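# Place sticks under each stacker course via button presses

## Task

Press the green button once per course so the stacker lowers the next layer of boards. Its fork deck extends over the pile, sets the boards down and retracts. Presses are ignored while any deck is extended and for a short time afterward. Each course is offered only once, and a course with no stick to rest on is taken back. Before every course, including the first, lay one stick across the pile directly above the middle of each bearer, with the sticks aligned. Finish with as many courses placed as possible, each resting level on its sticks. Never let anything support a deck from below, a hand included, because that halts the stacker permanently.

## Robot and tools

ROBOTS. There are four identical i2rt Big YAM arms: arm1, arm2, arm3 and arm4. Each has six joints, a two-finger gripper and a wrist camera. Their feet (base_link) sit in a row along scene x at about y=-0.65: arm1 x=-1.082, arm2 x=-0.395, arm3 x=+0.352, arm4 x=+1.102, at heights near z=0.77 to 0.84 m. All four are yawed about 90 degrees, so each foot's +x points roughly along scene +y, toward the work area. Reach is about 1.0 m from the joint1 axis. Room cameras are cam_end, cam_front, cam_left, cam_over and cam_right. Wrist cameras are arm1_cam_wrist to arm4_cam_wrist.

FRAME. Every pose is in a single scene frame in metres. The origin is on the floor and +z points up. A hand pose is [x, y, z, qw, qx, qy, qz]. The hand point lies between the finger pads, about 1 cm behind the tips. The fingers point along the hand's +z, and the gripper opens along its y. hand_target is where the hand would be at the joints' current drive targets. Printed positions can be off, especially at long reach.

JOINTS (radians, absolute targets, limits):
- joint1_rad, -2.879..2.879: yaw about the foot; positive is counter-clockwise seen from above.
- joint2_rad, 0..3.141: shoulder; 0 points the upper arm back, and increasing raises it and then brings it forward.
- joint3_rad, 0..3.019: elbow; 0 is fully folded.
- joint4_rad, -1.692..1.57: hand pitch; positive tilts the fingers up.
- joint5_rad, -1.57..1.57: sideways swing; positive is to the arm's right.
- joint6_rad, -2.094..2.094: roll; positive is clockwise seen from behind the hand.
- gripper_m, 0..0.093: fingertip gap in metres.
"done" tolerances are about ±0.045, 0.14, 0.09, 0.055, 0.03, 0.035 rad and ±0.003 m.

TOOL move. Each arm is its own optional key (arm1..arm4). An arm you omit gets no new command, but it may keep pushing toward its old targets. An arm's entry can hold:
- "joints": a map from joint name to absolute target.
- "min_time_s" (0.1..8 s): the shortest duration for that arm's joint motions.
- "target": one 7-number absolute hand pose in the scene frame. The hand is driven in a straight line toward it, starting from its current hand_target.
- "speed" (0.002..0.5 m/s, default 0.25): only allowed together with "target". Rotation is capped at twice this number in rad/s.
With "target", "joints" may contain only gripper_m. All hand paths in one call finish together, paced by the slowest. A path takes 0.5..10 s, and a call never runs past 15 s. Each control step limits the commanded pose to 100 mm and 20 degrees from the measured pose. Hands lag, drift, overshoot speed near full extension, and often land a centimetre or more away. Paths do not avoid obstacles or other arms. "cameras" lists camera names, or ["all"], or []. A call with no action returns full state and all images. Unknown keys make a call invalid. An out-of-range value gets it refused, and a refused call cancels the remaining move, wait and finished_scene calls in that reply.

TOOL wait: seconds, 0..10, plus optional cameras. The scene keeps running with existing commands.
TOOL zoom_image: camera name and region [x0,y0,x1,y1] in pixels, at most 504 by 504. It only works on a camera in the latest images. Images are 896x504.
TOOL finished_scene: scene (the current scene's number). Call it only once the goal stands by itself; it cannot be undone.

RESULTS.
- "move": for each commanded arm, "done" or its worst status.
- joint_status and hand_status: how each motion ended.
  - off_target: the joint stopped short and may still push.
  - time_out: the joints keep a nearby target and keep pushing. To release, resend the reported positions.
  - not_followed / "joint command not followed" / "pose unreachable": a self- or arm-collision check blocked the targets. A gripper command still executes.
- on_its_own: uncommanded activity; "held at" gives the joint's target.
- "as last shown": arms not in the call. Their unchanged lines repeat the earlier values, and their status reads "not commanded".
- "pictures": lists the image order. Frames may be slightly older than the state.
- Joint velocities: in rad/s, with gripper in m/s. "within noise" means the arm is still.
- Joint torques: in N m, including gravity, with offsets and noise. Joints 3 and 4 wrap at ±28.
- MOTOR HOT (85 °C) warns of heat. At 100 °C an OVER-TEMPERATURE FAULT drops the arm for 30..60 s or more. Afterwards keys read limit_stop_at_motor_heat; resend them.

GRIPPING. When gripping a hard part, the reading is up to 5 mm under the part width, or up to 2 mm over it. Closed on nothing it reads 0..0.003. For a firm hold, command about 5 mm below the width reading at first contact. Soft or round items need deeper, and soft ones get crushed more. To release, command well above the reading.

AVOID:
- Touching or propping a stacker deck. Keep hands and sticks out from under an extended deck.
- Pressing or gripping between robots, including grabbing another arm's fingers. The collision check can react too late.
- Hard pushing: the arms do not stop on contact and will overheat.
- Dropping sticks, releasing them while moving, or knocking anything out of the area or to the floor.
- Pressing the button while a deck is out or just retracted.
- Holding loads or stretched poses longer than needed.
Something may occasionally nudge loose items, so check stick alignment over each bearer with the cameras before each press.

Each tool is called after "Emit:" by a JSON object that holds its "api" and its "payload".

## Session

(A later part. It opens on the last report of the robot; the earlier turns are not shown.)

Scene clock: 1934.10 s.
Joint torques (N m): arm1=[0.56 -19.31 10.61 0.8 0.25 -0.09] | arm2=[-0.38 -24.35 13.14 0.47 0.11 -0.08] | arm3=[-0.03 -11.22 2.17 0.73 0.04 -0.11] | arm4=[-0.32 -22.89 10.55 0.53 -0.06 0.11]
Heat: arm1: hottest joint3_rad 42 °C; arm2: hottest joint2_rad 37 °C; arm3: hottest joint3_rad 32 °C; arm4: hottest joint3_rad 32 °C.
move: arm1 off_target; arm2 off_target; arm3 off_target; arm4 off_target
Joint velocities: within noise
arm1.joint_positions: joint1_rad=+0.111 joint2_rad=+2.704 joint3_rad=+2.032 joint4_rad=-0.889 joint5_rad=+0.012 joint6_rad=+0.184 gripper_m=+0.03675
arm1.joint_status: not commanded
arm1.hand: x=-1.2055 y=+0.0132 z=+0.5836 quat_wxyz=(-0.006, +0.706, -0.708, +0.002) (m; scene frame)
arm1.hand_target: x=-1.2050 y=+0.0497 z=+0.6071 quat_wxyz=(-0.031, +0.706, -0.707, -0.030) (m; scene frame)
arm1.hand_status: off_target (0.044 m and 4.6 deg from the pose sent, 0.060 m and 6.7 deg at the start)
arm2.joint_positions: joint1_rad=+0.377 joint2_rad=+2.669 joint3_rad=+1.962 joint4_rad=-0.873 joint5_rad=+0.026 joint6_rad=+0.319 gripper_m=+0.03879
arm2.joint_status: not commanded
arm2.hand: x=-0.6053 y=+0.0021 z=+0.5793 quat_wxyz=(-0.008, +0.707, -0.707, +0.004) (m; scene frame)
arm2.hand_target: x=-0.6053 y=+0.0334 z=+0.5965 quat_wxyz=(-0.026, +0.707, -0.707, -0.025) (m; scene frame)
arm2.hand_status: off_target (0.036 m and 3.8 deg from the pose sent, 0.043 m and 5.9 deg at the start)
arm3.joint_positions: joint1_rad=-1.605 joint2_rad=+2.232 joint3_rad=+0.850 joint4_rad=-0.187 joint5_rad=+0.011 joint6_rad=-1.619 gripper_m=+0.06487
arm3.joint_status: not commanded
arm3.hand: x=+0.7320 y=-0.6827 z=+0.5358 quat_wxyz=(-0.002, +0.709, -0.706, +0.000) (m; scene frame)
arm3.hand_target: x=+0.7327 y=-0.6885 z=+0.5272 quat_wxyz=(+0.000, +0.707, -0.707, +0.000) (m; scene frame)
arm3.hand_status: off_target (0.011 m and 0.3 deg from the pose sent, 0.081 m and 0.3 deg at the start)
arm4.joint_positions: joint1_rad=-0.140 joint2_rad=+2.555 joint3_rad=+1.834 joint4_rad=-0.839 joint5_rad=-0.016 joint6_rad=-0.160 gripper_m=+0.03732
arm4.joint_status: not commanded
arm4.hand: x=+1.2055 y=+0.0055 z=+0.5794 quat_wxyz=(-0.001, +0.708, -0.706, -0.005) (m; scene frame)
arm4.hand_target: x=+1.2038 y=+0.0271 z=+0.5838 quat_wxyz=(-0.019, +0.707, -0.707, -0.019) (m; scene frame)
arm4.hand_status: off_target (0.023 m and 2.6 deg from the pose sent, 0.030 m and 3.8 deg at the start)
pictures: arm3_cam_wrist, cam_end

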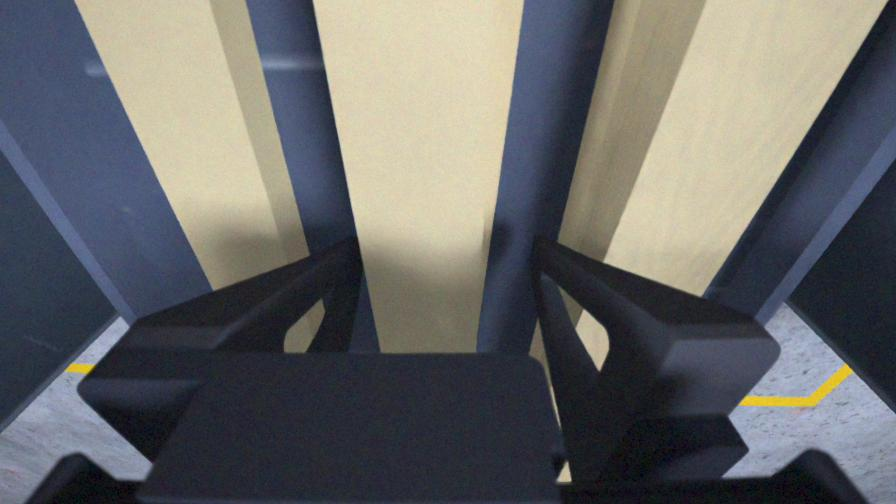

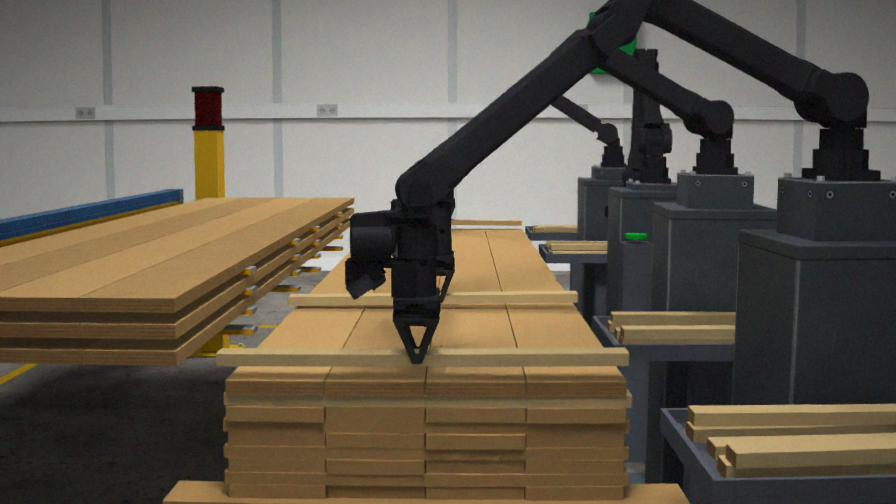

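Emit:
{"api": "move", "payload": {"arm1": {"target": [-1.2045, 0.044, 0.588, -0.030, 0.7065, -0.7065, -0.030], "speed": 0.05}, "arm2": {"target": [-0.606, 0.032, 0.584, -0.024, 0.7067, -0.7067, -0.024], "speed": 0.05}, "arm3": {"target": [0.718, -0.6905, 0.525, 0, 0.7071, -0.7071, 0], "speed": 0.05}, "arm4": {"target": [1.204, 0.027, 0.570, -0.018, 0.707, -0.707, -0.018], "speed": 0.05}, "cameras": ["cam_end", "arm3_cam_wrist", "cam_left", "cam_right"]}}

Emit:
{"api": "zoom_image", "payload": {"camera": "cam_end", "region": [200, 170, 660, 429]}}

Scene clock: 1962.43 s.
Joint torques (N m): arm1=[0.62 -19.66 9.03 0.98 0.23 -0.1] | arm2=[-0.26 -24.18 12.83 0.35 0.04 -0.07] | arm3=[0.03 -11.22 0.75 0.79 0.03 -0.11] | arm4=[-0.26 -23.12 10.4 0.51 -0.03 0.12]
Heat: arm1: hottest joint3_rad 40 °C; arm2: hottest joint3_rad 36 °C; arm3: hottest joint3_rad 31 °C; arm4: hottest joint3_rad 34 °C.
move: arm1 off_target; arm2 off_target; arm3 off_target; arm4 off_target
Joint velocities: within noise
arm1.joint_positions: joint1_rad=+0.111 joint2_rad=+2.725 joint3_rad=+2.032 joint4_rad=-0.855 joint5_rad=+0.013 joint6_rad=+0.184 gripper_m=+0.03675
arm1.joint_status: not commanded
arm1.hand: x=-1.2054 y=+0.0130 z=+0.5691 quat_wxyz=(-0.010, +0.706, -0.708, -0.003) (m; scene frame)
arm1.hand_target: x=-1.2042 y=+0.0426 z=+0.5893 quat_wxyz=(-0.030, +0.706, -0.707, -0.030) (m; scene frame)
arm1.hand_status: off_target (0.036 m and 3.9 deg from the pose sent, 0.031 m and 4.6 deg at the start)
arm2.joint_positions: joint1_rad=+0.377 joint2_rad=+2.684 joint3_rad=+1.965 joint4_rad=-0.855 joint5_rad=+0.027 joint6_rad=+0.319 gripper_m=+0.03879
arm2.joint_status: not commanded
arm2.hand: x=-0.6053 y=+0.0023 z=+0.5706 quat_wxyz=(-0.010, +0.707, -0.707, +0.001) (m; scene frame)
arm2.hand_target: x=-0.6054 y=+0.0306 z=+0.5852 quat_wxyz=(-0.024, +0.707, -0.707, -0.024) (m; scene frame)
arm2.hand_status: off_target (0.033 m and 3.3 deg from the pose sent, 0.030 m and 3.7 deg at the start)
arm3.joint_positions: joint1_rad=-1.613 joint2_rad=+2.232 joint3_rad=+0.829 joint4_rad=-0.149 joint5_rad=+0.011 joint6_rad=-1.627 gripper_m=+0.06487
arm3.joint_status: not commanded
arm3.hand: x=+0.7278 y=-0.6853 z=+0.5343 quat_wxyz=(-0.007, +0.709, -0.706, +0.006) (m; scene frame)
arm3.hand_target: x=+0.7178 y=-0.6902 z=+0.5254 quat_wxyz=(+0.000, +0.707, -0.707, +0.000) (m; scene frame)
arm3.hand_status: off_target (0.014 m and 1.1 deg from the pose sent, 0.019 m and 0.3 deg at the start)
arm4.joint_positions: joint1_rad=-0.140 joint2_rad=+2.582 joint3_rad=+1.843 joint4_rad=-0.827 joint5_rad=-0.016 joint6_rad=-0.160 gripper_m=+0.03732
arm4.joint_status: not commanded
arm4.hand: x=+1.2054 y=+0.0037 z=+0.5649 quat_wxyz=(+0.001, +0.708, -0.706, -0.004) (m; scene frame)
arm4.hand_target: x=+1.2039 y=+0.0261 z=+0.5709 quat_wxyz=(-0.018, +0.707, -0.707, -0.018) (m; scene frame)
arm4.hand_status: off_target (0.024 m and 2.7 deg from the pose sent, 0.024 m and 2.4 deg at the start)
pictures: arm3_cam_wrist, cam_end, cam_left, cam_right

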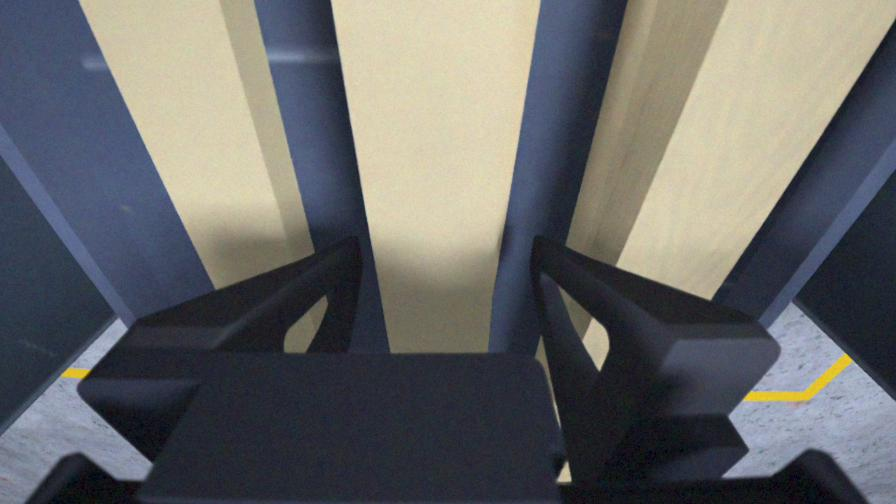

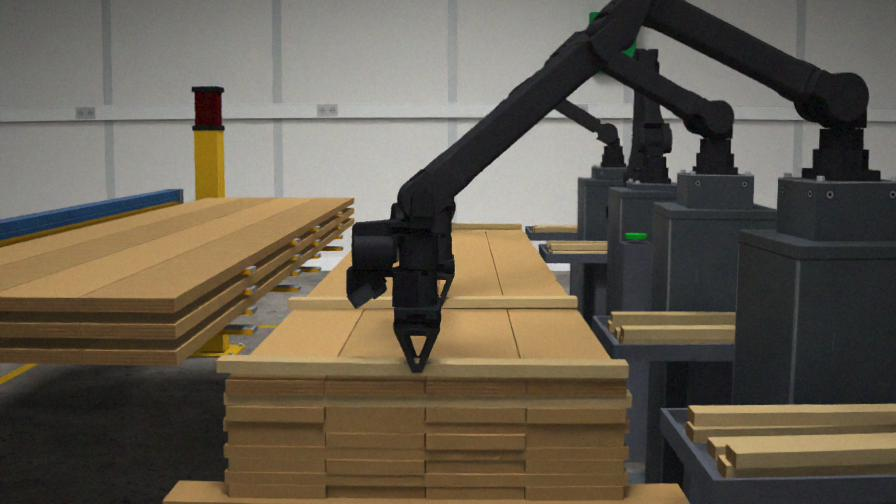

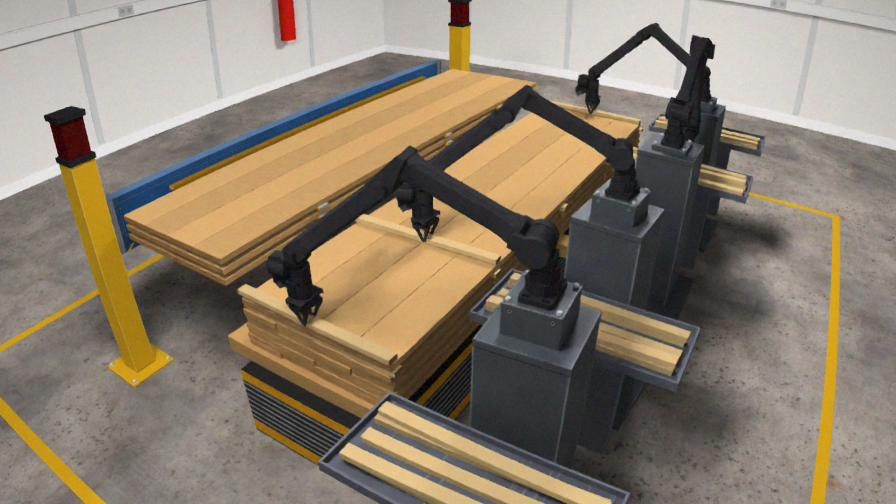

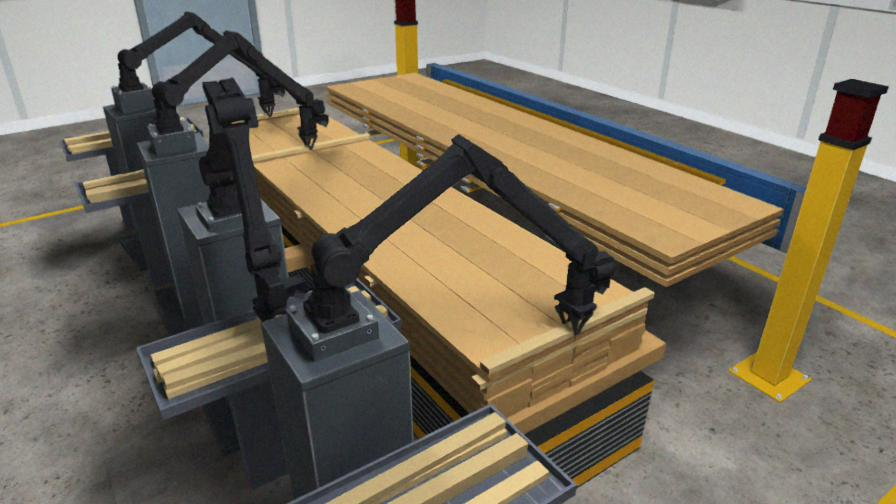

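Scaled by 1.096.

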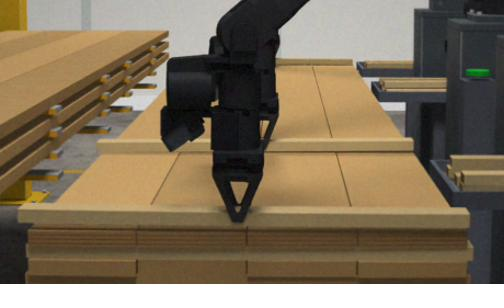

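Emit:
{"api": "zoom_image", "payload": {"camera": "cam_end", "region": [210, 280, 430, 400]}}

Emit:
{"api": "zoom_image", "payload": {"camera": "cam_end", "region": [430, 280, 640, 400]}}

Emit:
{"api": "zoom_image", "payload": {"camera": "cam_right", "region": [460, 270, 680, 400]}}

Scaled by 2.291.

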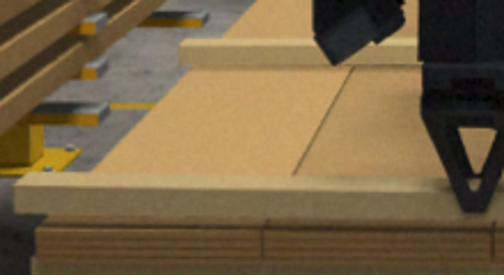

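Scaled by 2.400.

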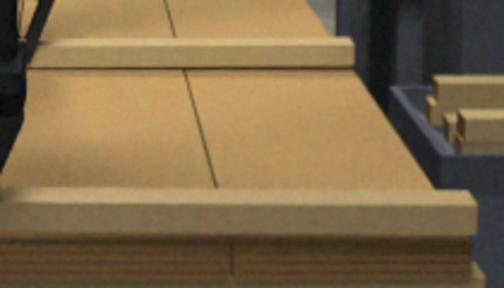

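Scaled by 2.291.

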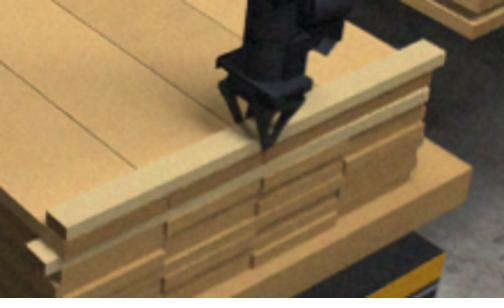

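Emit:
{"api": "move", "payload": {"arm1": {"target": [-1.2045, 0.044, 0.578, -0.030, 0.7065, -0.7065, -0.030], "speed": 0.05}, "arm2": {"target": [-0.606, 0.032, 0.576, -0.023, 0.7067, -0.7067, -0.023], "speed": 0.05}, "arm3": {"joints": {"gripper_m": 0.031}}, "arm4": {"target": [1.204, 0.027, 0.561, -0.018, 0.707, -0.707, -0.018], "speed": 0.05}, "cameras": ["cam_end", "arm3_cam_wrist", "cam_right"]}}

Emit:
{"api": "zoom_image", "payload": {"camera": "cam_end", "region": [210, 280, 430, 400]}}

Emit:
{"api": "zoom_image", "payload": {"camera": "cam_end", "region": [430, 280, 640, 400]}}

Emit:
{"api": "zoom_image", "payload": {"camera": "cam_right", "region": [460, 270, 680, 400]}}

Scene clock: 1991.00 s.
Joint torques (N m): arm1=[0.79 -19.25 9.7 0.84 0.22 -0.09] | arm2=[-0.32 -23.59 12.79 0.34 0.01 -0.07] | arm3=[0.03 -11.16 0.79 0.73 0.03 -0.09] | arm4=[-0.26 -22.48 10.48 0.65 -0.03 0.11]
Heat: arm1: hottest joint3_rad 39 °C; arm2: hottest joint3_rad 39 °C; arm3: hottest joint3_rad 30 °C; arm4: hottest joint2_rad 35 °C.
move: arm1 off_target; arm2 off_target; arm3 off_target; arm4 off_target
Joint velocities: within noise
arm1.joint_positions: joint1_rad=+0.111 joint2_rad=+2.740 joint3_rad=+2.032 joint4_rad=-0.845 joint5_rad=+0.013 joint6_rad=+0.184 gripper_m=+0.03675
arm1.joint_status: not commanded
arm1.hand: x=-1.2047 y=+0.0094 z=+0.5592 quat_wxyz=(-0.008, +0.706, -0.708, -0.001) (m; scene frame)
arm1.hand_target: x=-1.2041 y=+0.0422 z=+0.5798 quat_wxyz=(-0.030, +0.706, -0.707, -0.030) (m; scene frame)
arm1.hand_status: off_target (0.039 m and 4.2 deg from the pose sent, 0.032 m and 3.9 deg at the start)
arm2.joint_positions: joint1_rad=+0.377 joint2_rad=+2.694 joint3_rad=+1.980 joint4_rad=-0.853 joint5_rad=+0.027 joint6_rad=+0.319 gripper_m=+0.03879
arm2.joint_status: not commanded
arm2.hand: x=-0.6066 y=+0.0059 z=+0.5679 quat_wxyz=(-0.012, +0.707, -0.707, -0.002) (m; scene frame)
arm2.hand_target: x=-0.6055 y=+0.0309 z=+0.5770 quat_wxyz=(-0.023, +0.707, -0.707, -0.023) (m; scene frame)
arm2.hand_status: off_target (0.027 m and 2.8 deg from the pose sent, 0.030 m and 3.1 deg at the start)
arm3.joint_positions: joint1_rad=-1.613 joint2_rad=+2.232 joint3_rad=+0.828 joint4_rad=-0.148 joint5_rad=+0.011 joint6_rad=-1.628 gripper_m=+0.03713
arm3.joint_status: gripper_m off_target (ended at +0.03716, target +0.03100)
arm3.hand: x=+0.7277 y=-0.6853 z=+0.5343 quat_wxyz=(-0.007, +0.709, -0.705, +0.007) (m; scene frame)
arm3.hand_target: x=+0.7179 y=-0.6902 z=+0.5254 quat_wxyz=(+0.000, +0.707, -0.707, +0.000) (m; scene frame)
arm3.hand_status: not commanded
arm4.joint_positions: joint1_rad=-0.140 joint2_rad=+2.590 joint3_rad=+1.850 joint4_rad=-0.821 joint5_rad=-0.016 joint6_rad=-0.159 gripper_m=+0.03732
arm4.joint_status: not commanded
arm4.hand: x=+1.2057 y=+0.0057 z=+0.5616 quat_wxyz=(-0.001, +0.708, -0.706, -0.005) (m; scene frame)
arm4.hand_target: x=+1.2039 y=+0.0262 z=+0.5619 quat_wxyz=(-0.018, +0.707, -0.707, -0.018) (m; scene frame)
arm4.hand_status: off_target (0.021 m and 2.4 deg from the pose sent, 0.024 m and 2.7 deg at the start)
pictures: arm3_cam_wrist, cam_end, cam_right

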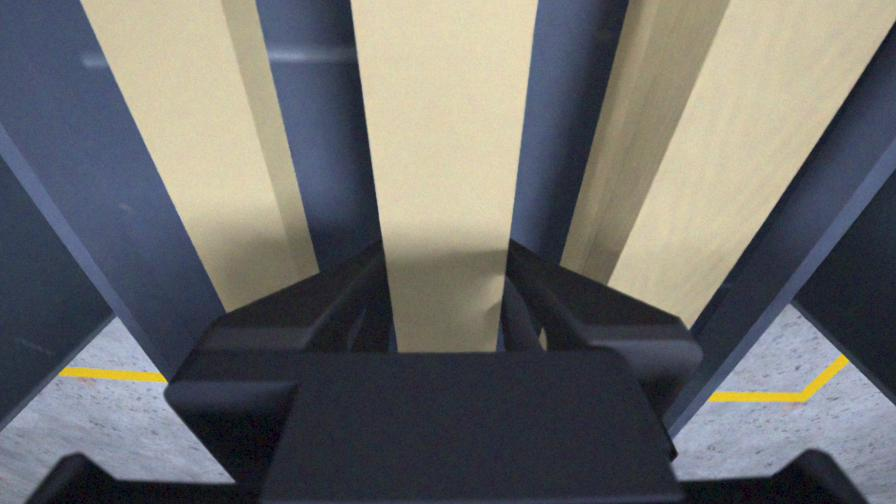

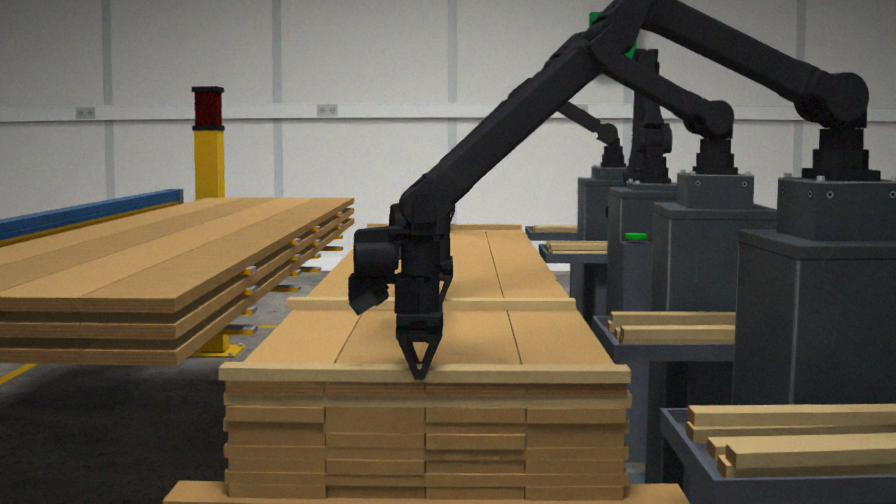

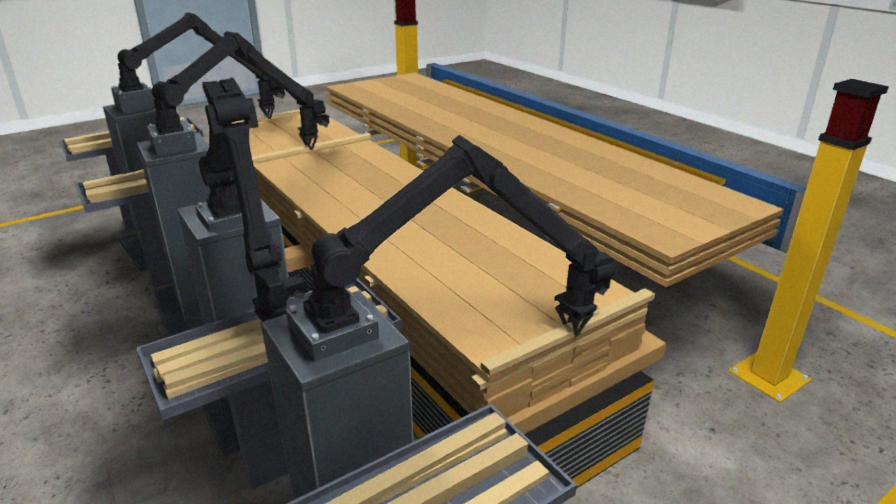

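Scaled by 2.291.

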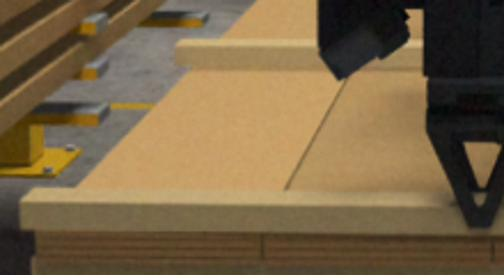

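Scaled by 2.400.

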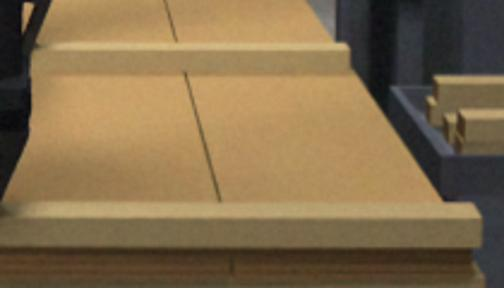

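Scaled by 2.291.

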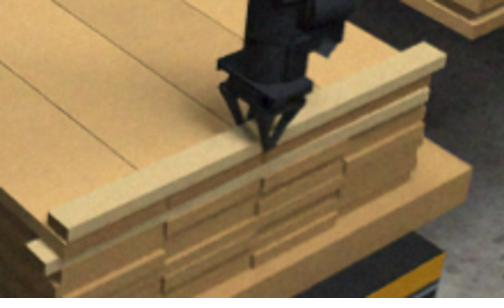

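Emit:
{"api": "move", "payload": {"arm1": {"target": [-1.2045, 0.041, 0.570, -0.030, 0.7065, -0.7065, -0.030], "speed": 0.05}, "arm2": {"target": [-0.606, 0.029, 0.570, -0.023, 0.7067, -0.7067, -0.023], "speed": 0.05}, "arm4": {"target": [1.204, 0.026, 0.553, -0.018, 0.707, -0.707, -0.018], "speed": 0.05}, "arm3": {"target": [0.733, -0.6905, 0.60, 0, 0.7071, -0.7071, 0], "speed": 0.08}, "cameras": ["cam_end", "arm3_cam_wrist", "cam_right"]}}

Emit:
{"api": "zoom_image", "payload": {"camera": "cam_end", "region": [210, 280, 430, 400]}}

Emit:
{"api": "zoom_image", "payload": {"camera": "cam_end", "region": [430, 280, 640, 400]}}

Emit:
{"api": "zoom_image", "payload": {"camera": "cam_right", "region": [460, 270, 680, 400]}}

Scene clock: 2009.27 s.
Joint torques (N m): arm1=[0.67 -18.49 9.4 1.32 0.22 -0.07] | arm2=[-0.21 -23.18 12.1 0.8 0.01 -0.06] | arm3=[0.38 -14.33 2.36 -0.05 0.03 -0.05] | arm4=[-0.32 -21.71 10.55 0.99 -0.03 0.12]
Heat: arm1: hottest joint3_rad 38 °C; arm2: hottest joint3_rad 36 °C; arm3: hottest joint3_rad 29 °C; arm4: hottest joint2_rad 35 °C.
move: arm1 off_target; arm2 off_target; arm3 done; arm4 off_target
Joint velocities: within noise
arm1.joint_positions: joint1_rad=+0.111 joint2_rad=+2.740 joint3_rad=+2.032 joint4_rad=-0.841 joint5_rad=+0.013 joint6_rad=+0.184 gripper_m=+0.03675
arm1.joint_status: not commanded
arm1.hand: x=-1.2049 y=+0.0105 z=+0.5592 quat_wxyz=(-0.009, +0.706, -0.708, -0.003) (m; scene frame)
arm1.hand_target: x=-1.2042 y=+0.0395 z=+0.5717 quat_wxyz=(-0.030, +0.706, -0.707, -0.030) (m; scene frame)
arm1.hand_status: off_target (0.032 m and 3.9 deg from the pose sent, 0.033 m and 4.2 deg at the start)
arm2.joint_positions: joint1_rad=+0.377 joint2_rad=+2.695 joint3_rad=+1.980 joint4_rad=-0.851 joint5_rad=+0.027 joint6_rad=+0.319 gripper_m=+0.03879
arm2.joint_status: not commanded
arm2.hand: x=-0.6066 y=+0.0061 z=+0.5676 quat_wxyz=(-0.012, +0.707, -0.707, -0.002) (m; scene frame)
arm2.hand_target: x=-0.6056 y=+0.0281 z=+0.5710 quat_wxyz=(-0.023, +0.707, -0.707, -0.023) (m; scene frame)
arm2.hand_status: off_target (0.023 m and 2.7 deg from the pose sent, 0.023 m and 2.8 deg at the start)
arm3.joint_positions: joint1_rad=-1.613 joint2_rad=+2.061 joint3_rad=+0.811 joint4_rad=-0.330 joint5_rad=+0.011 joint6_rad=-1.628 gripper_m=+0.03713
arm3.joint_status: not commanded
arm3.hand: x=+0.7299 y=-0.6862 z=+0.5934 quat_wxyz=(+0.002, +0.709, -0.705, -0.004) (m; scene frame)
arm3.hand_target: x=+0.7331 y=-0.6904 z=+0.5999 quat_wxyz=(+0.000, +0.707, -0.707, +0.000) (m; scene frame)
arm3.hand_status: done (0.009 m and 0.6 deg from the pose sent, 0.066 m and 1.2 deg at the start)
arm4.joint_positions: joint1_rad=-0.140 joint2_rad=+2.592 joint3_rad=+1.851 joint4_rad=-0.819 joint5_rad=-0.016 joint6_rad=-0.159 gripper_m=+0.03732
arm4.joint_status: not commanded
arm4.hand: x=+1.2057 y=+0.0056 z=+0.5605 quat_wxyz=(-0.001, +0.708, -0.706, -0.005) (m; scene frame)
arm4.hand_target: x=+1.2039 y=+0.0249 z=+0.5540 quat_wxyz=(-0.018, +0.707, -0.707, -0.018) (m; scene frame)
arm4.hand_status: off_target (0.022 m and 2.4 deg from the pose sent, 0.022 m and 2.4 deg at the start)
pictures: arm3_cam_wrist, cam_end, cam_right

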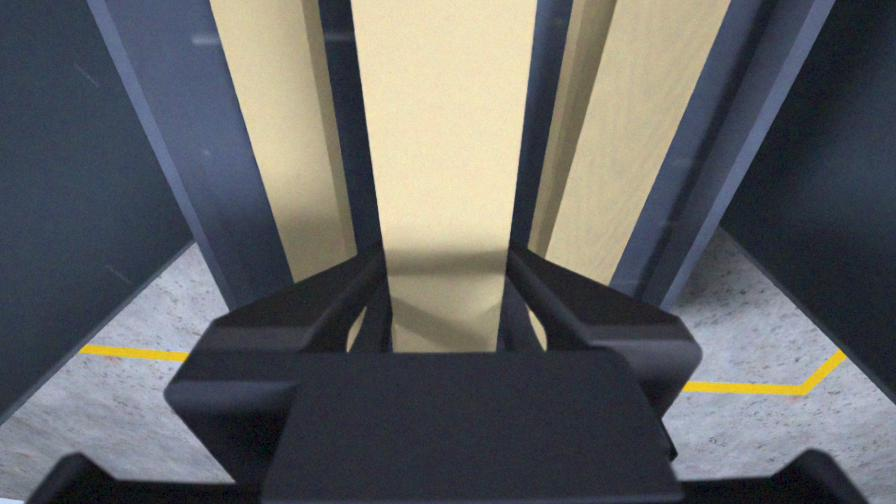

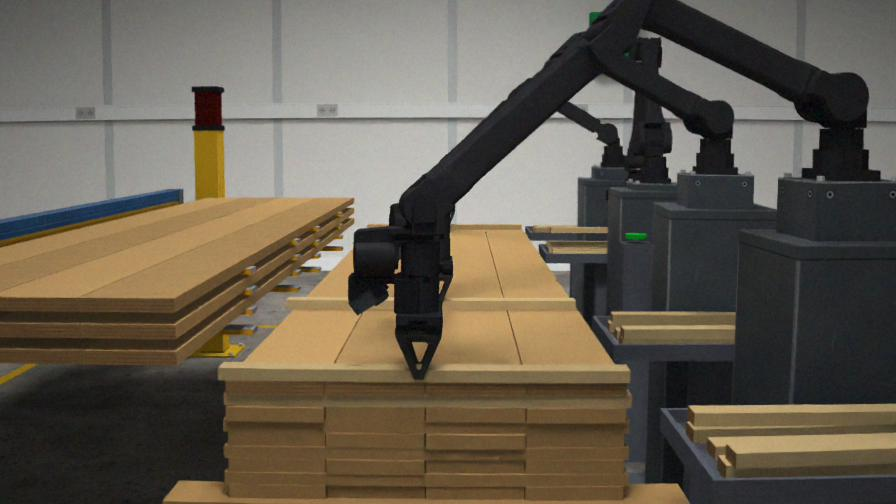

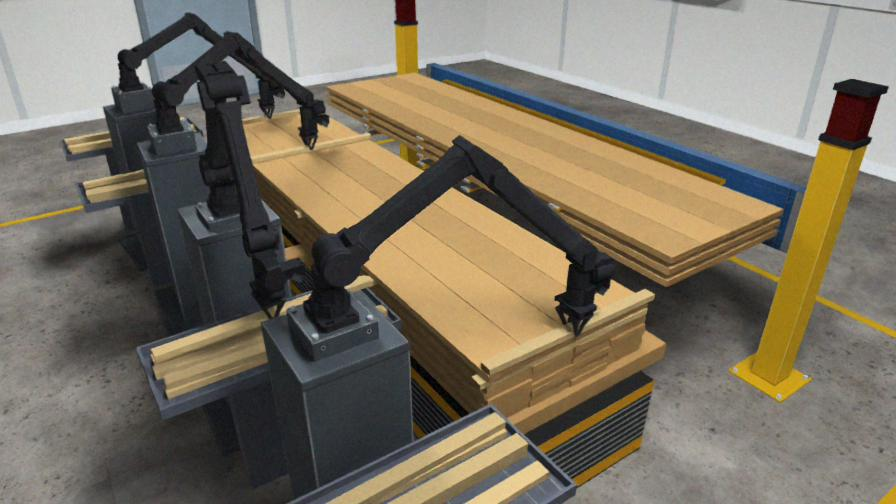

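Scaled by 2.291.

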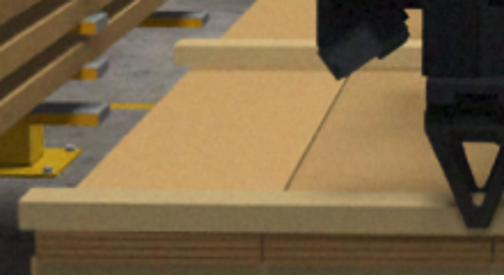

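Scaled by 2.400.

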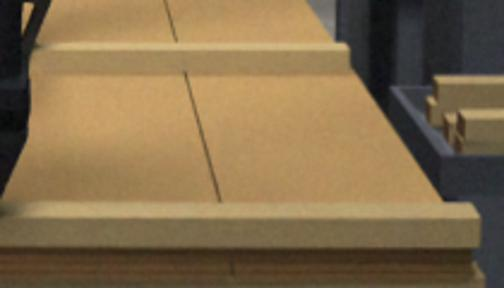

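Scaled by 2.291.

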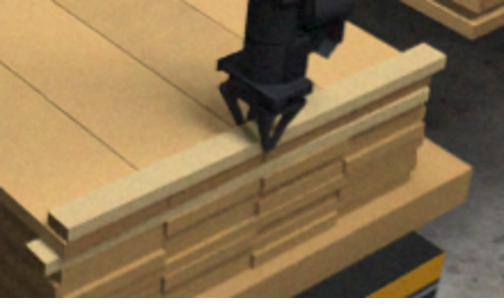

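Emit:
{"api": "move", "payload": {"arm1": {"joints": {"gripper_m": 0.062}}, "arm2": {"joints": {"gripper_m": 0.064}}, "arm4": {"joints": {"gripper_m": 0.062}}, "arm3": {"target": [0.733, -0.685, 0.72, 0, 0.7071, -0.7071, 0], "speed": 0.12}, "cameras": ["arm1_cam_wrist", "arm2_cam_wrist", "arm4_cam_wrist"]}}

Scene clock: 2030.33 s.
Joint torques (N m): arm1=[0.67 -18.49 9.43 0.94 0.23 -0.1] | arm2=[-0.21 -23.24 12.12 0.51 0.01 -0.06] | arm3=[1.79 -12.45 5.63 -0.01 0.02 0.05] | arm4=[-0.32 -22.12 9.69 0.54 -0.03 0.11]
Heat: arm1: hottest joint3_rad 38 °C; arm2: hottest joint2_rad 36 °C; arm3: hottest joint3_rad 29 °C; arm4: hottest joint3_rad 35 °C.
move: arm1 done; arm2 done; arm3 off_target; arm4 done
Joint velocities: within noise
arm1.joint_positions: joint1_rad=+0.111 joint2_rad=+2.741 joint3_rad=+2.032 joint4_rad=-0.832 joint5_rad=+0.013 joint6_rad=+0.184 gripper_m=+0.06195
arm1.joint_status: all done
arm1.hand: x=-1.2053 y=+0.0124 z=+0.5590 quat_wxyz=(-0.012, +0.706, -0.708, -0.006) (m; scene frame)
arm1.hand_target: x=-1.2042 y=+0.0395 z=+0.5715 quat_wxyz=(-0.030, +0.706, -0.706, -0.030) (m; scene frame)
arm1.hand_status: not commanded
arm2.joint_positions: joint1_rad=+0.377 joint2_rad=+2.695 joint3_rad=+1.980 joint4_rad=-0.844 joint5_rad=+0.027 joint6_rad=+0.319 gripper_m=+0.06393
arm2.joint_status: all done
arm2.hand: x=-0.6071 y=+0.0077 z=+0.5674 quat_wxyz=(-0.013, +0.707, -0.707, -0.005) (m; scene frame)
arm2.hand_target: x=-0.6056 y=+0.0281 z=+0.5710 quat_wxyz=(-0.023, +0.707, -0.707, -0.023) (m; scene frame)
arm2.hand_status: not commanded
arm3.joint_positions: joint1_rad=-1.613 joint2_rad=+1.731 joint3_rad=+0.804 joint4_rad=-0.663 joint5_rad=+0.011 joint6_rad=-1.623 gripper_m=+0.03713
arm3.joint_status: not commanded
arm3.hand: x=+0.7254 y=-0.6875 z=+0.7112 quat_wxyz=(+0.005, +0.707, -0.707, -0.008) (m; scene frame)
arm3.hand_target: x=+0.7329 y=-0.6849 z=+0.7199 quat_wxyz=(+0.000, +0.707, -0.707, +0.000) (m; scene frame)
arm3.hand_status: off_target (0.012 m and 1.1 deg from the pose sent, 0.127 m and 0.6 deg at the start)
arm4.joint_positions: joint1_rad=-0.140 joint2_rad=+2.595 joint3_rad=+1.863 joint4_rad=-0.805 joint5_rad=-0.016 joint6_rad=-0.158 gripper_m=+0.06191
arm4.joint_status: all done
arm4.hand: x=+1.2070 y=+0.0140 z=+0.5619 quat_wxyz=(-0.011, +0.707, -0.707, -0.012) (m; scene frame)
arm4.hand_target: x=+1.2039 y=+0.0251 z=+0.5541 quat_wxyz=(-0.018, +0.707, -0.707, -0.018) (m; scene frame)
arm4.hand_status: not commanded
pictures: arm1_cam_wrist, arm2_cam_wrist, arm4_cam_wrist

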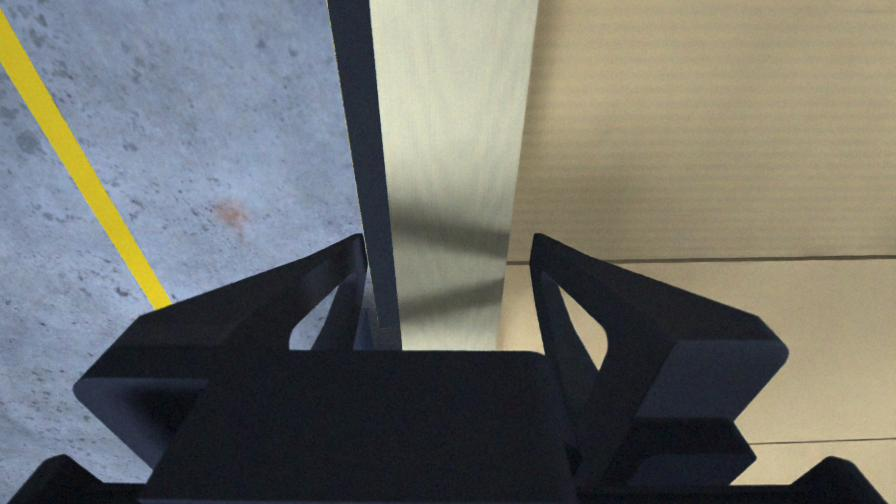

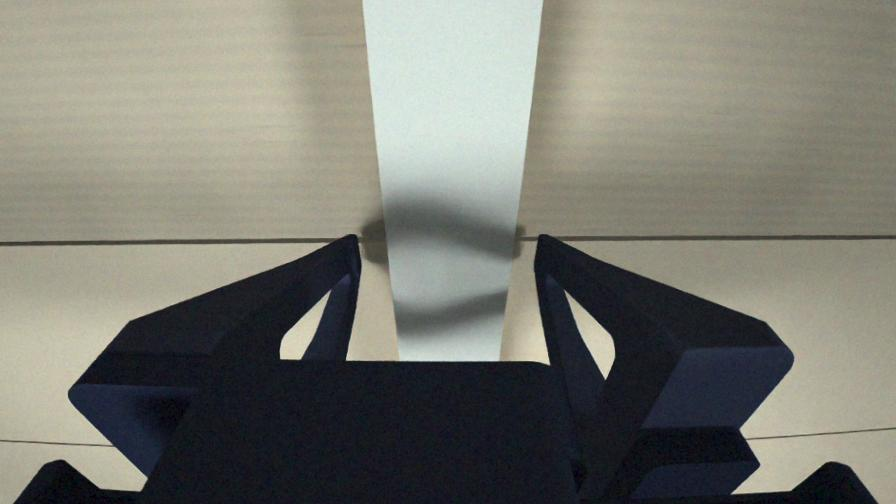

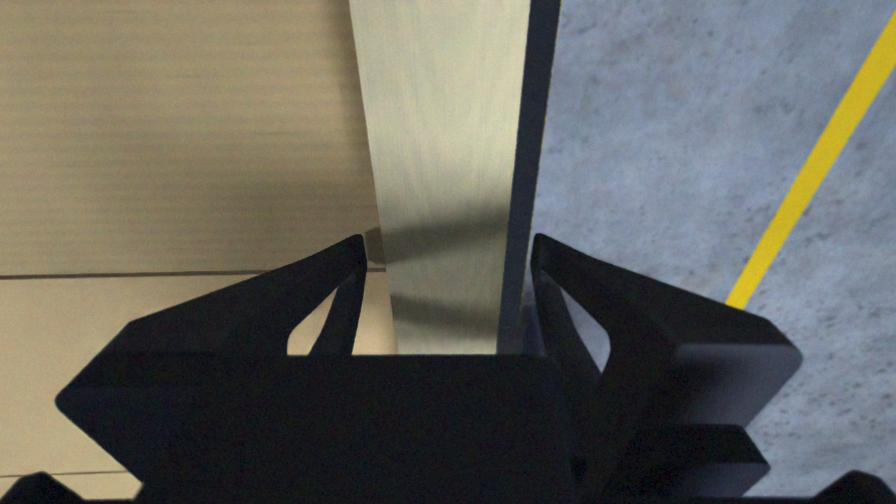

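Emit:
{"api": "move", "payload": {"arm1": {"target": [-1.2045, 0.036, 0.68, -0.026, 0.7066, -0.7066, -0.026], "speed": 0.12}, "arm2": {"target": [-0.606, 0.022, 0.68, -0.020, 0.7069, -0.7069, -0.020], "speed": 0.12}, "arm4": {"target": [1.204, 0.022, 0.68, -0.015, 0.707, -0.707, -0.015], "speed": 0.12}, "arm3": {"target": [0.72, -0.44, 0.72, 0, 0.7071, -0.7071, 0], "speed": 0.2}, "cameras": ["cam_over"]}}

Scene clock: 2045.00 s.
Joint torques (N m): arm1=[1.08 -20.72 5.79 -0.09 0.13 -0.07] | arm2=[0.09 -24.94 8.28 -0.24 -0.1 -0.02] | arm3=[1.2 -11.05 8.27 0.01 0.02 0.07] | arm4=[-0.5 -24.76 7.5 -0.31 0.02 0.09]
Heat: arm1: hottest joint3_rad 38 °C; arm2: hottest joint2_rad 36 °C; arm3: hottest joint3_rad 30 °C; arm4: hottest joint2_rad 35 °C.
move: arm1 off_target; arm2 done; arm3 off_target; arm4 done
Joint velocities: within noise
arm1.joint_positions: joint1_rad=+0.111 joint2_rad=+2.563 joint3_rad=+1.998 joint4_rad=-0.926 joint5_rad=+0.013 joint6_rad=+0.184 gripper_m=+0.06195
arm1.joint_status: not commanded
arm1.hand: x=-1.2098 y=+0.0370 z=+0.6688 quat_wxyz=(-0.026, +0.706, -0.707, -0.027) (m; scene frame)
arm1.hand_target: x=-1.2047 y=+0.0361 z=+0.6798 quat_wxyz=(-0.026, +0.707, -0.707, -0.026) (m; scene frame)
arm1.hand_status: off_target (0.012 m and 0.2 deg from the pose sent, 0.123 m and 2.8 deg at the start)
arm2.joint_positions: joint1_rad=+0.377 joint2_rad=+2.510 joint3_rad=+1.938 joint4_rad=-0.944 joint5_rad=+0.027 joint6_rad=+0.319 gripper_m=+0.06393
arm2.joint_status: not commanded
arm2.hand: x=-0.6117 y=+0.0243 z=+0.6781 quat_wxyz=(-0.023, +0.706, -0.707, -0.024) (m; scene frame)
arm2.hand_target: x=-0.6061 y=+0.0220 z=+0.6800 quat_wxyz=(-0.020, +0.707, -0.707, -0.020) (m; scene frame)
arm2.hand_status: done (0.006 m and 0.6 deg from the pose sent, 0.114 m and 1.9 deg at the start)
arm3.joint_positions: joint1_rad=-1.010 joint2_rad=+1.801 joint3_rad=+0.927 joint4_rad=-0.718 joint5_rad=+0.009 joint6_rad=-1.024 gripper_m=+0.03713
arm3.joint_status: not commanded
arm3.hand: x=+0.7059 y=-0.4507 z=+0.7171 quat_wxyz=(+0.006, +0.709, -0.705, -0.002) (m; scene frame)
arm3.hand_target: x=+0.7196 y=-0.4403 z=+0.7202 quat_wxyz=(+0.000, +0.707, -0.707, +0.000) (m; scene frame)
arm3.hand_status: off_target (0.018 m and 0.8 deg from the pose sent, 0.248 m and 1.1 deg at the start)
arm4.joint_positions: joint1_rad=-0.140 joint2_rad=+2.408 joint3_rad=+1.837 joint4_rad=-0.949 joint5_rad=-0.016 joint6_rad=-0.158 gripper_m=+0.06191
arm4.joint_status: not commanded
arm4.hand: x=+1.2076 y=+0.0240 z=+0.6756 quat_wxyz=(-0.018, +0.707, -0.706, -0.017) (m; scene frame)
arm4.hand_target: x=+1.2041 y=+0.0221 z=+0.6801 quat_wxyz=(-0.015, +0.707, -0.707, -0.015) (m; scene frame)
arm4.hand_status: done (0.006 m and 0.4 deg from the pose sent, 0.119 m and 0.6 deg at the start)
pictures: cam_over

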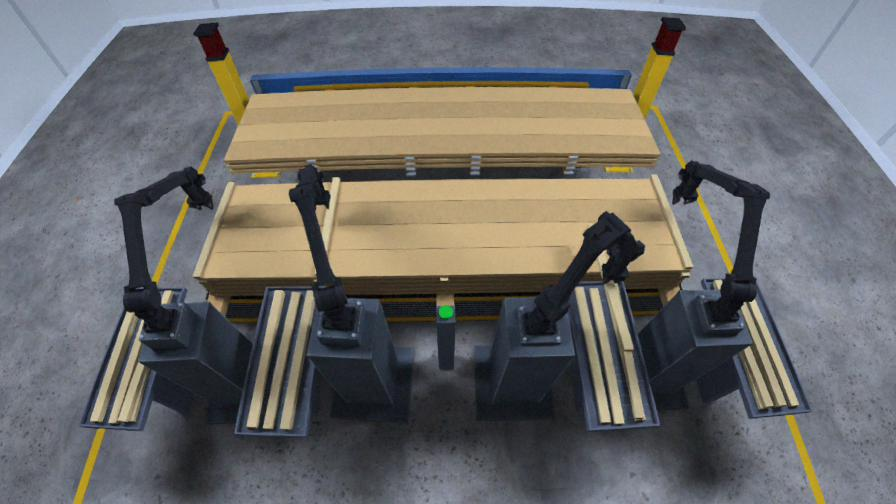

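Emit:
{"api": "move", "payload": {"arm1": {"target": [-1.41, -0.45, 0.74, 0, 0.7071, -0.7071, 0], "speed": 0.25}, "arm2": {"target": [-0.607, -0.18, 0.91, 0, 0.7071, -0.7071, 0], "speed": 0.25}, "arm4": {"target": [1.49, -0.45, 0.74, 0, 0.7071, -0.7071, 0], "speed": 0.25}, "arm3": {"target": [0.60, 0.02, 0.72, 0, 0.7071, -0.7071, 0], "speed": 0.2}, "cameras": ["arm2_cam_wrist"]}}

Emit:
{"api": "zoom_image", "payload": {"camera": "arm2_cam_wrist", "region": [350, 180, 550, 300]}}

Scene clock: 2065.87 s.
Joint torques (N m): arm1=[1.67 -10.7 3.28 0.61 0.3 0.11] | arm2=[1.49 -16.67 9.1 -0.38 -0.15 0.18] | arm3=[1.03 -22.53 12.16 0.06 -0.02 0.07] | arm4=[-1.38 -15.74 6.5 -0.43 -0.09 -0.06]
Heat: arm1: hottest joint2_rad 36 °C; arm2: hottest joint2_rad 35 °C; arm3: hottest joint3_rad 32 °C; arm4: hottest joint2_rad 36 °C.
move: arm1 done; arm2 done; arm3 off_target; arm4 done
Joint velocities: within noise
arm1.joint_positions: joint1_rad=+0.908 joint2_rad=+1.884 joint3_rad=+0.845 joint4_rad=-0.545 joint5_rad=+0.001 joint6_rad=+0.971 gripper_m=+0.06195
arm1.joint_status: not commanded
arm1.hand: x=-1.4084 y=-0.4499 z=+0.7351 quat_wxyz=(+0.000, +0.710, -0.704, +0.009) (m; scene frame)
arm1.hand_target: x=-1.4100 y=-0.4501 z=+0.7400 quat_wxyz=(+0.000, +0.707, -0.707, +0.000) (m; scene frame)
arm1.hand_status: done (0.005 m and 1.2 deg from the pose sent, 0.531 m and 4.3 deg at the start)
arm2.joint_positions: joint1_rad=+0.479 joint2_rad=+1.786 joint3_rad=+1.356 joint4_rad=-1.138 joint5_rad=+0.010 joint6_rad=+0.418 gripper_m=+0.06393
arm2.joint_status: not commanded
arm2.hand: x=-0.6031 y=-0.1730 z=+0.9103 quat_wxyz=(-0.004, +0.708, -0.706, -0.005) (m; scene frame)
arm2.hand_target: x=-0.6069 y=-0.1800 z=+0.9100 quat_wxyz=(+0.000, +0.707, -0.707, +0.000) (m; scene frame)
arm2.hand_status: done (0.008 m and 0.8 deg from the pose sent, 0.309 m and 3.8 deg at the start)
arm3.joint_positions: joint1_rad=-0.339 joint2_rad=+2.477 joint3_rad=+2.143 joint4_rad=-1.270 joint5_rad=+0.005 joint6_rad=-0.355 gripper_m=+0.03713
arm3.joint_status: not commanded
arm3.hand: x=+0.5967 y=+0.0051 z=+0.7178 quat_wxyz=(+0.009, +0.710, -0.705, +0.005) (m; scene frame)
arm3.hand_target: x=+0.5998 y=+0.0192 z=+0.7204 quat_wxyz=(-0.001, +0.707, -0.707, +0.000) (m; scene frame)
arm3.hand_status: off_target (0.015 m and 1.2 deg from the pose sent, 0.482 m and 0.8 deg at the start)
arm4.joint_positions: joint1_rad=-1.074 joint2_rad=+1.852 joint3_rad=+0.975 joint4_rad=-0.705 joint5_rad=-0.006 joint6_rad=-1.086 gripper_m=+0.06192
arm4.joint_status: not commanded
arm4.hand: x=+1.4867 y=-0.4499 z=+0.7339 quat_wxyz=(+0.003, +0.705, -0.709, +0.000) (m; scene frame)
arm4.hand_target: x=+1.4900 y=-0.4501 z=+0.7399 quat_wxyz=(+0.000, +0.707, -0.707, +0.000) (m; scene frame)
arm4.hand_status: done (0.007 m and 0.5 deg from the pose sent, 0.555 m and 2.8 deg at the start)
pictures: arm2_cam_wrist

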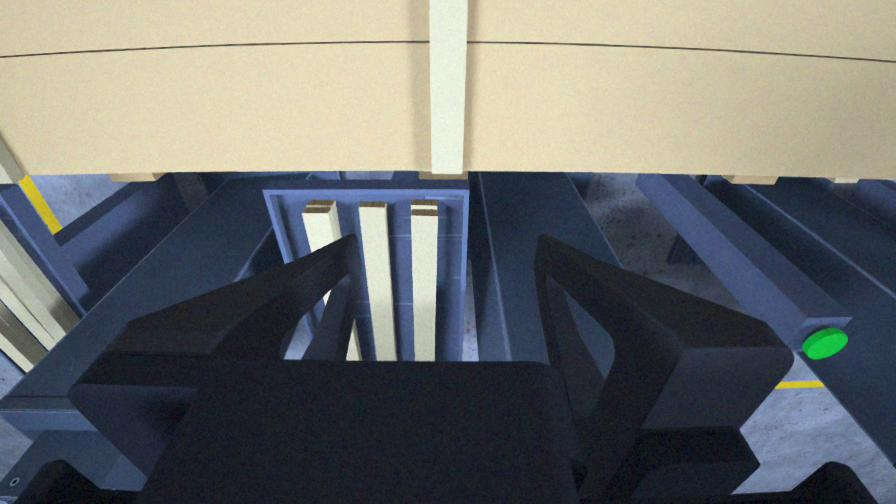

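Scaled by 2.520.

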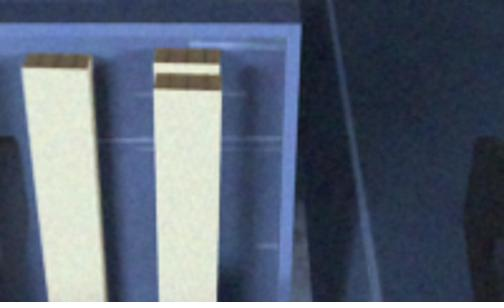

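Emit:
{"api": "zoom_image", "payload": {"camera": "arm2_cam_wrist", "region": [390, 130, 510, 200]}}

Emit:
{"api": "zoom_image", "payload": {"camera": "arm2_cam_wrist", "region": [90, 140, 230, 200]}}

Emit:
{"api": "zoom_image", "payload": {"camera": "arm2_cam_wrist", "region": [690, 140, 896, 200]}}

Scaled by 4.200.

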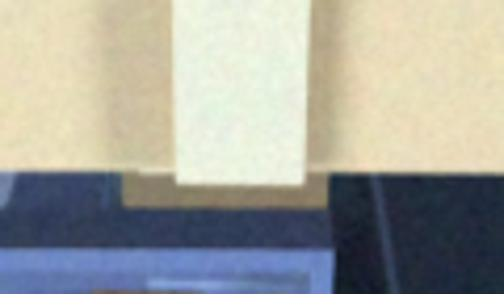

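Scaled by 3.600.

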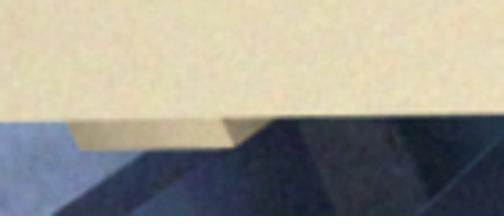

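Scaled by 2.447.

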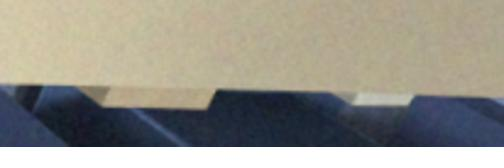

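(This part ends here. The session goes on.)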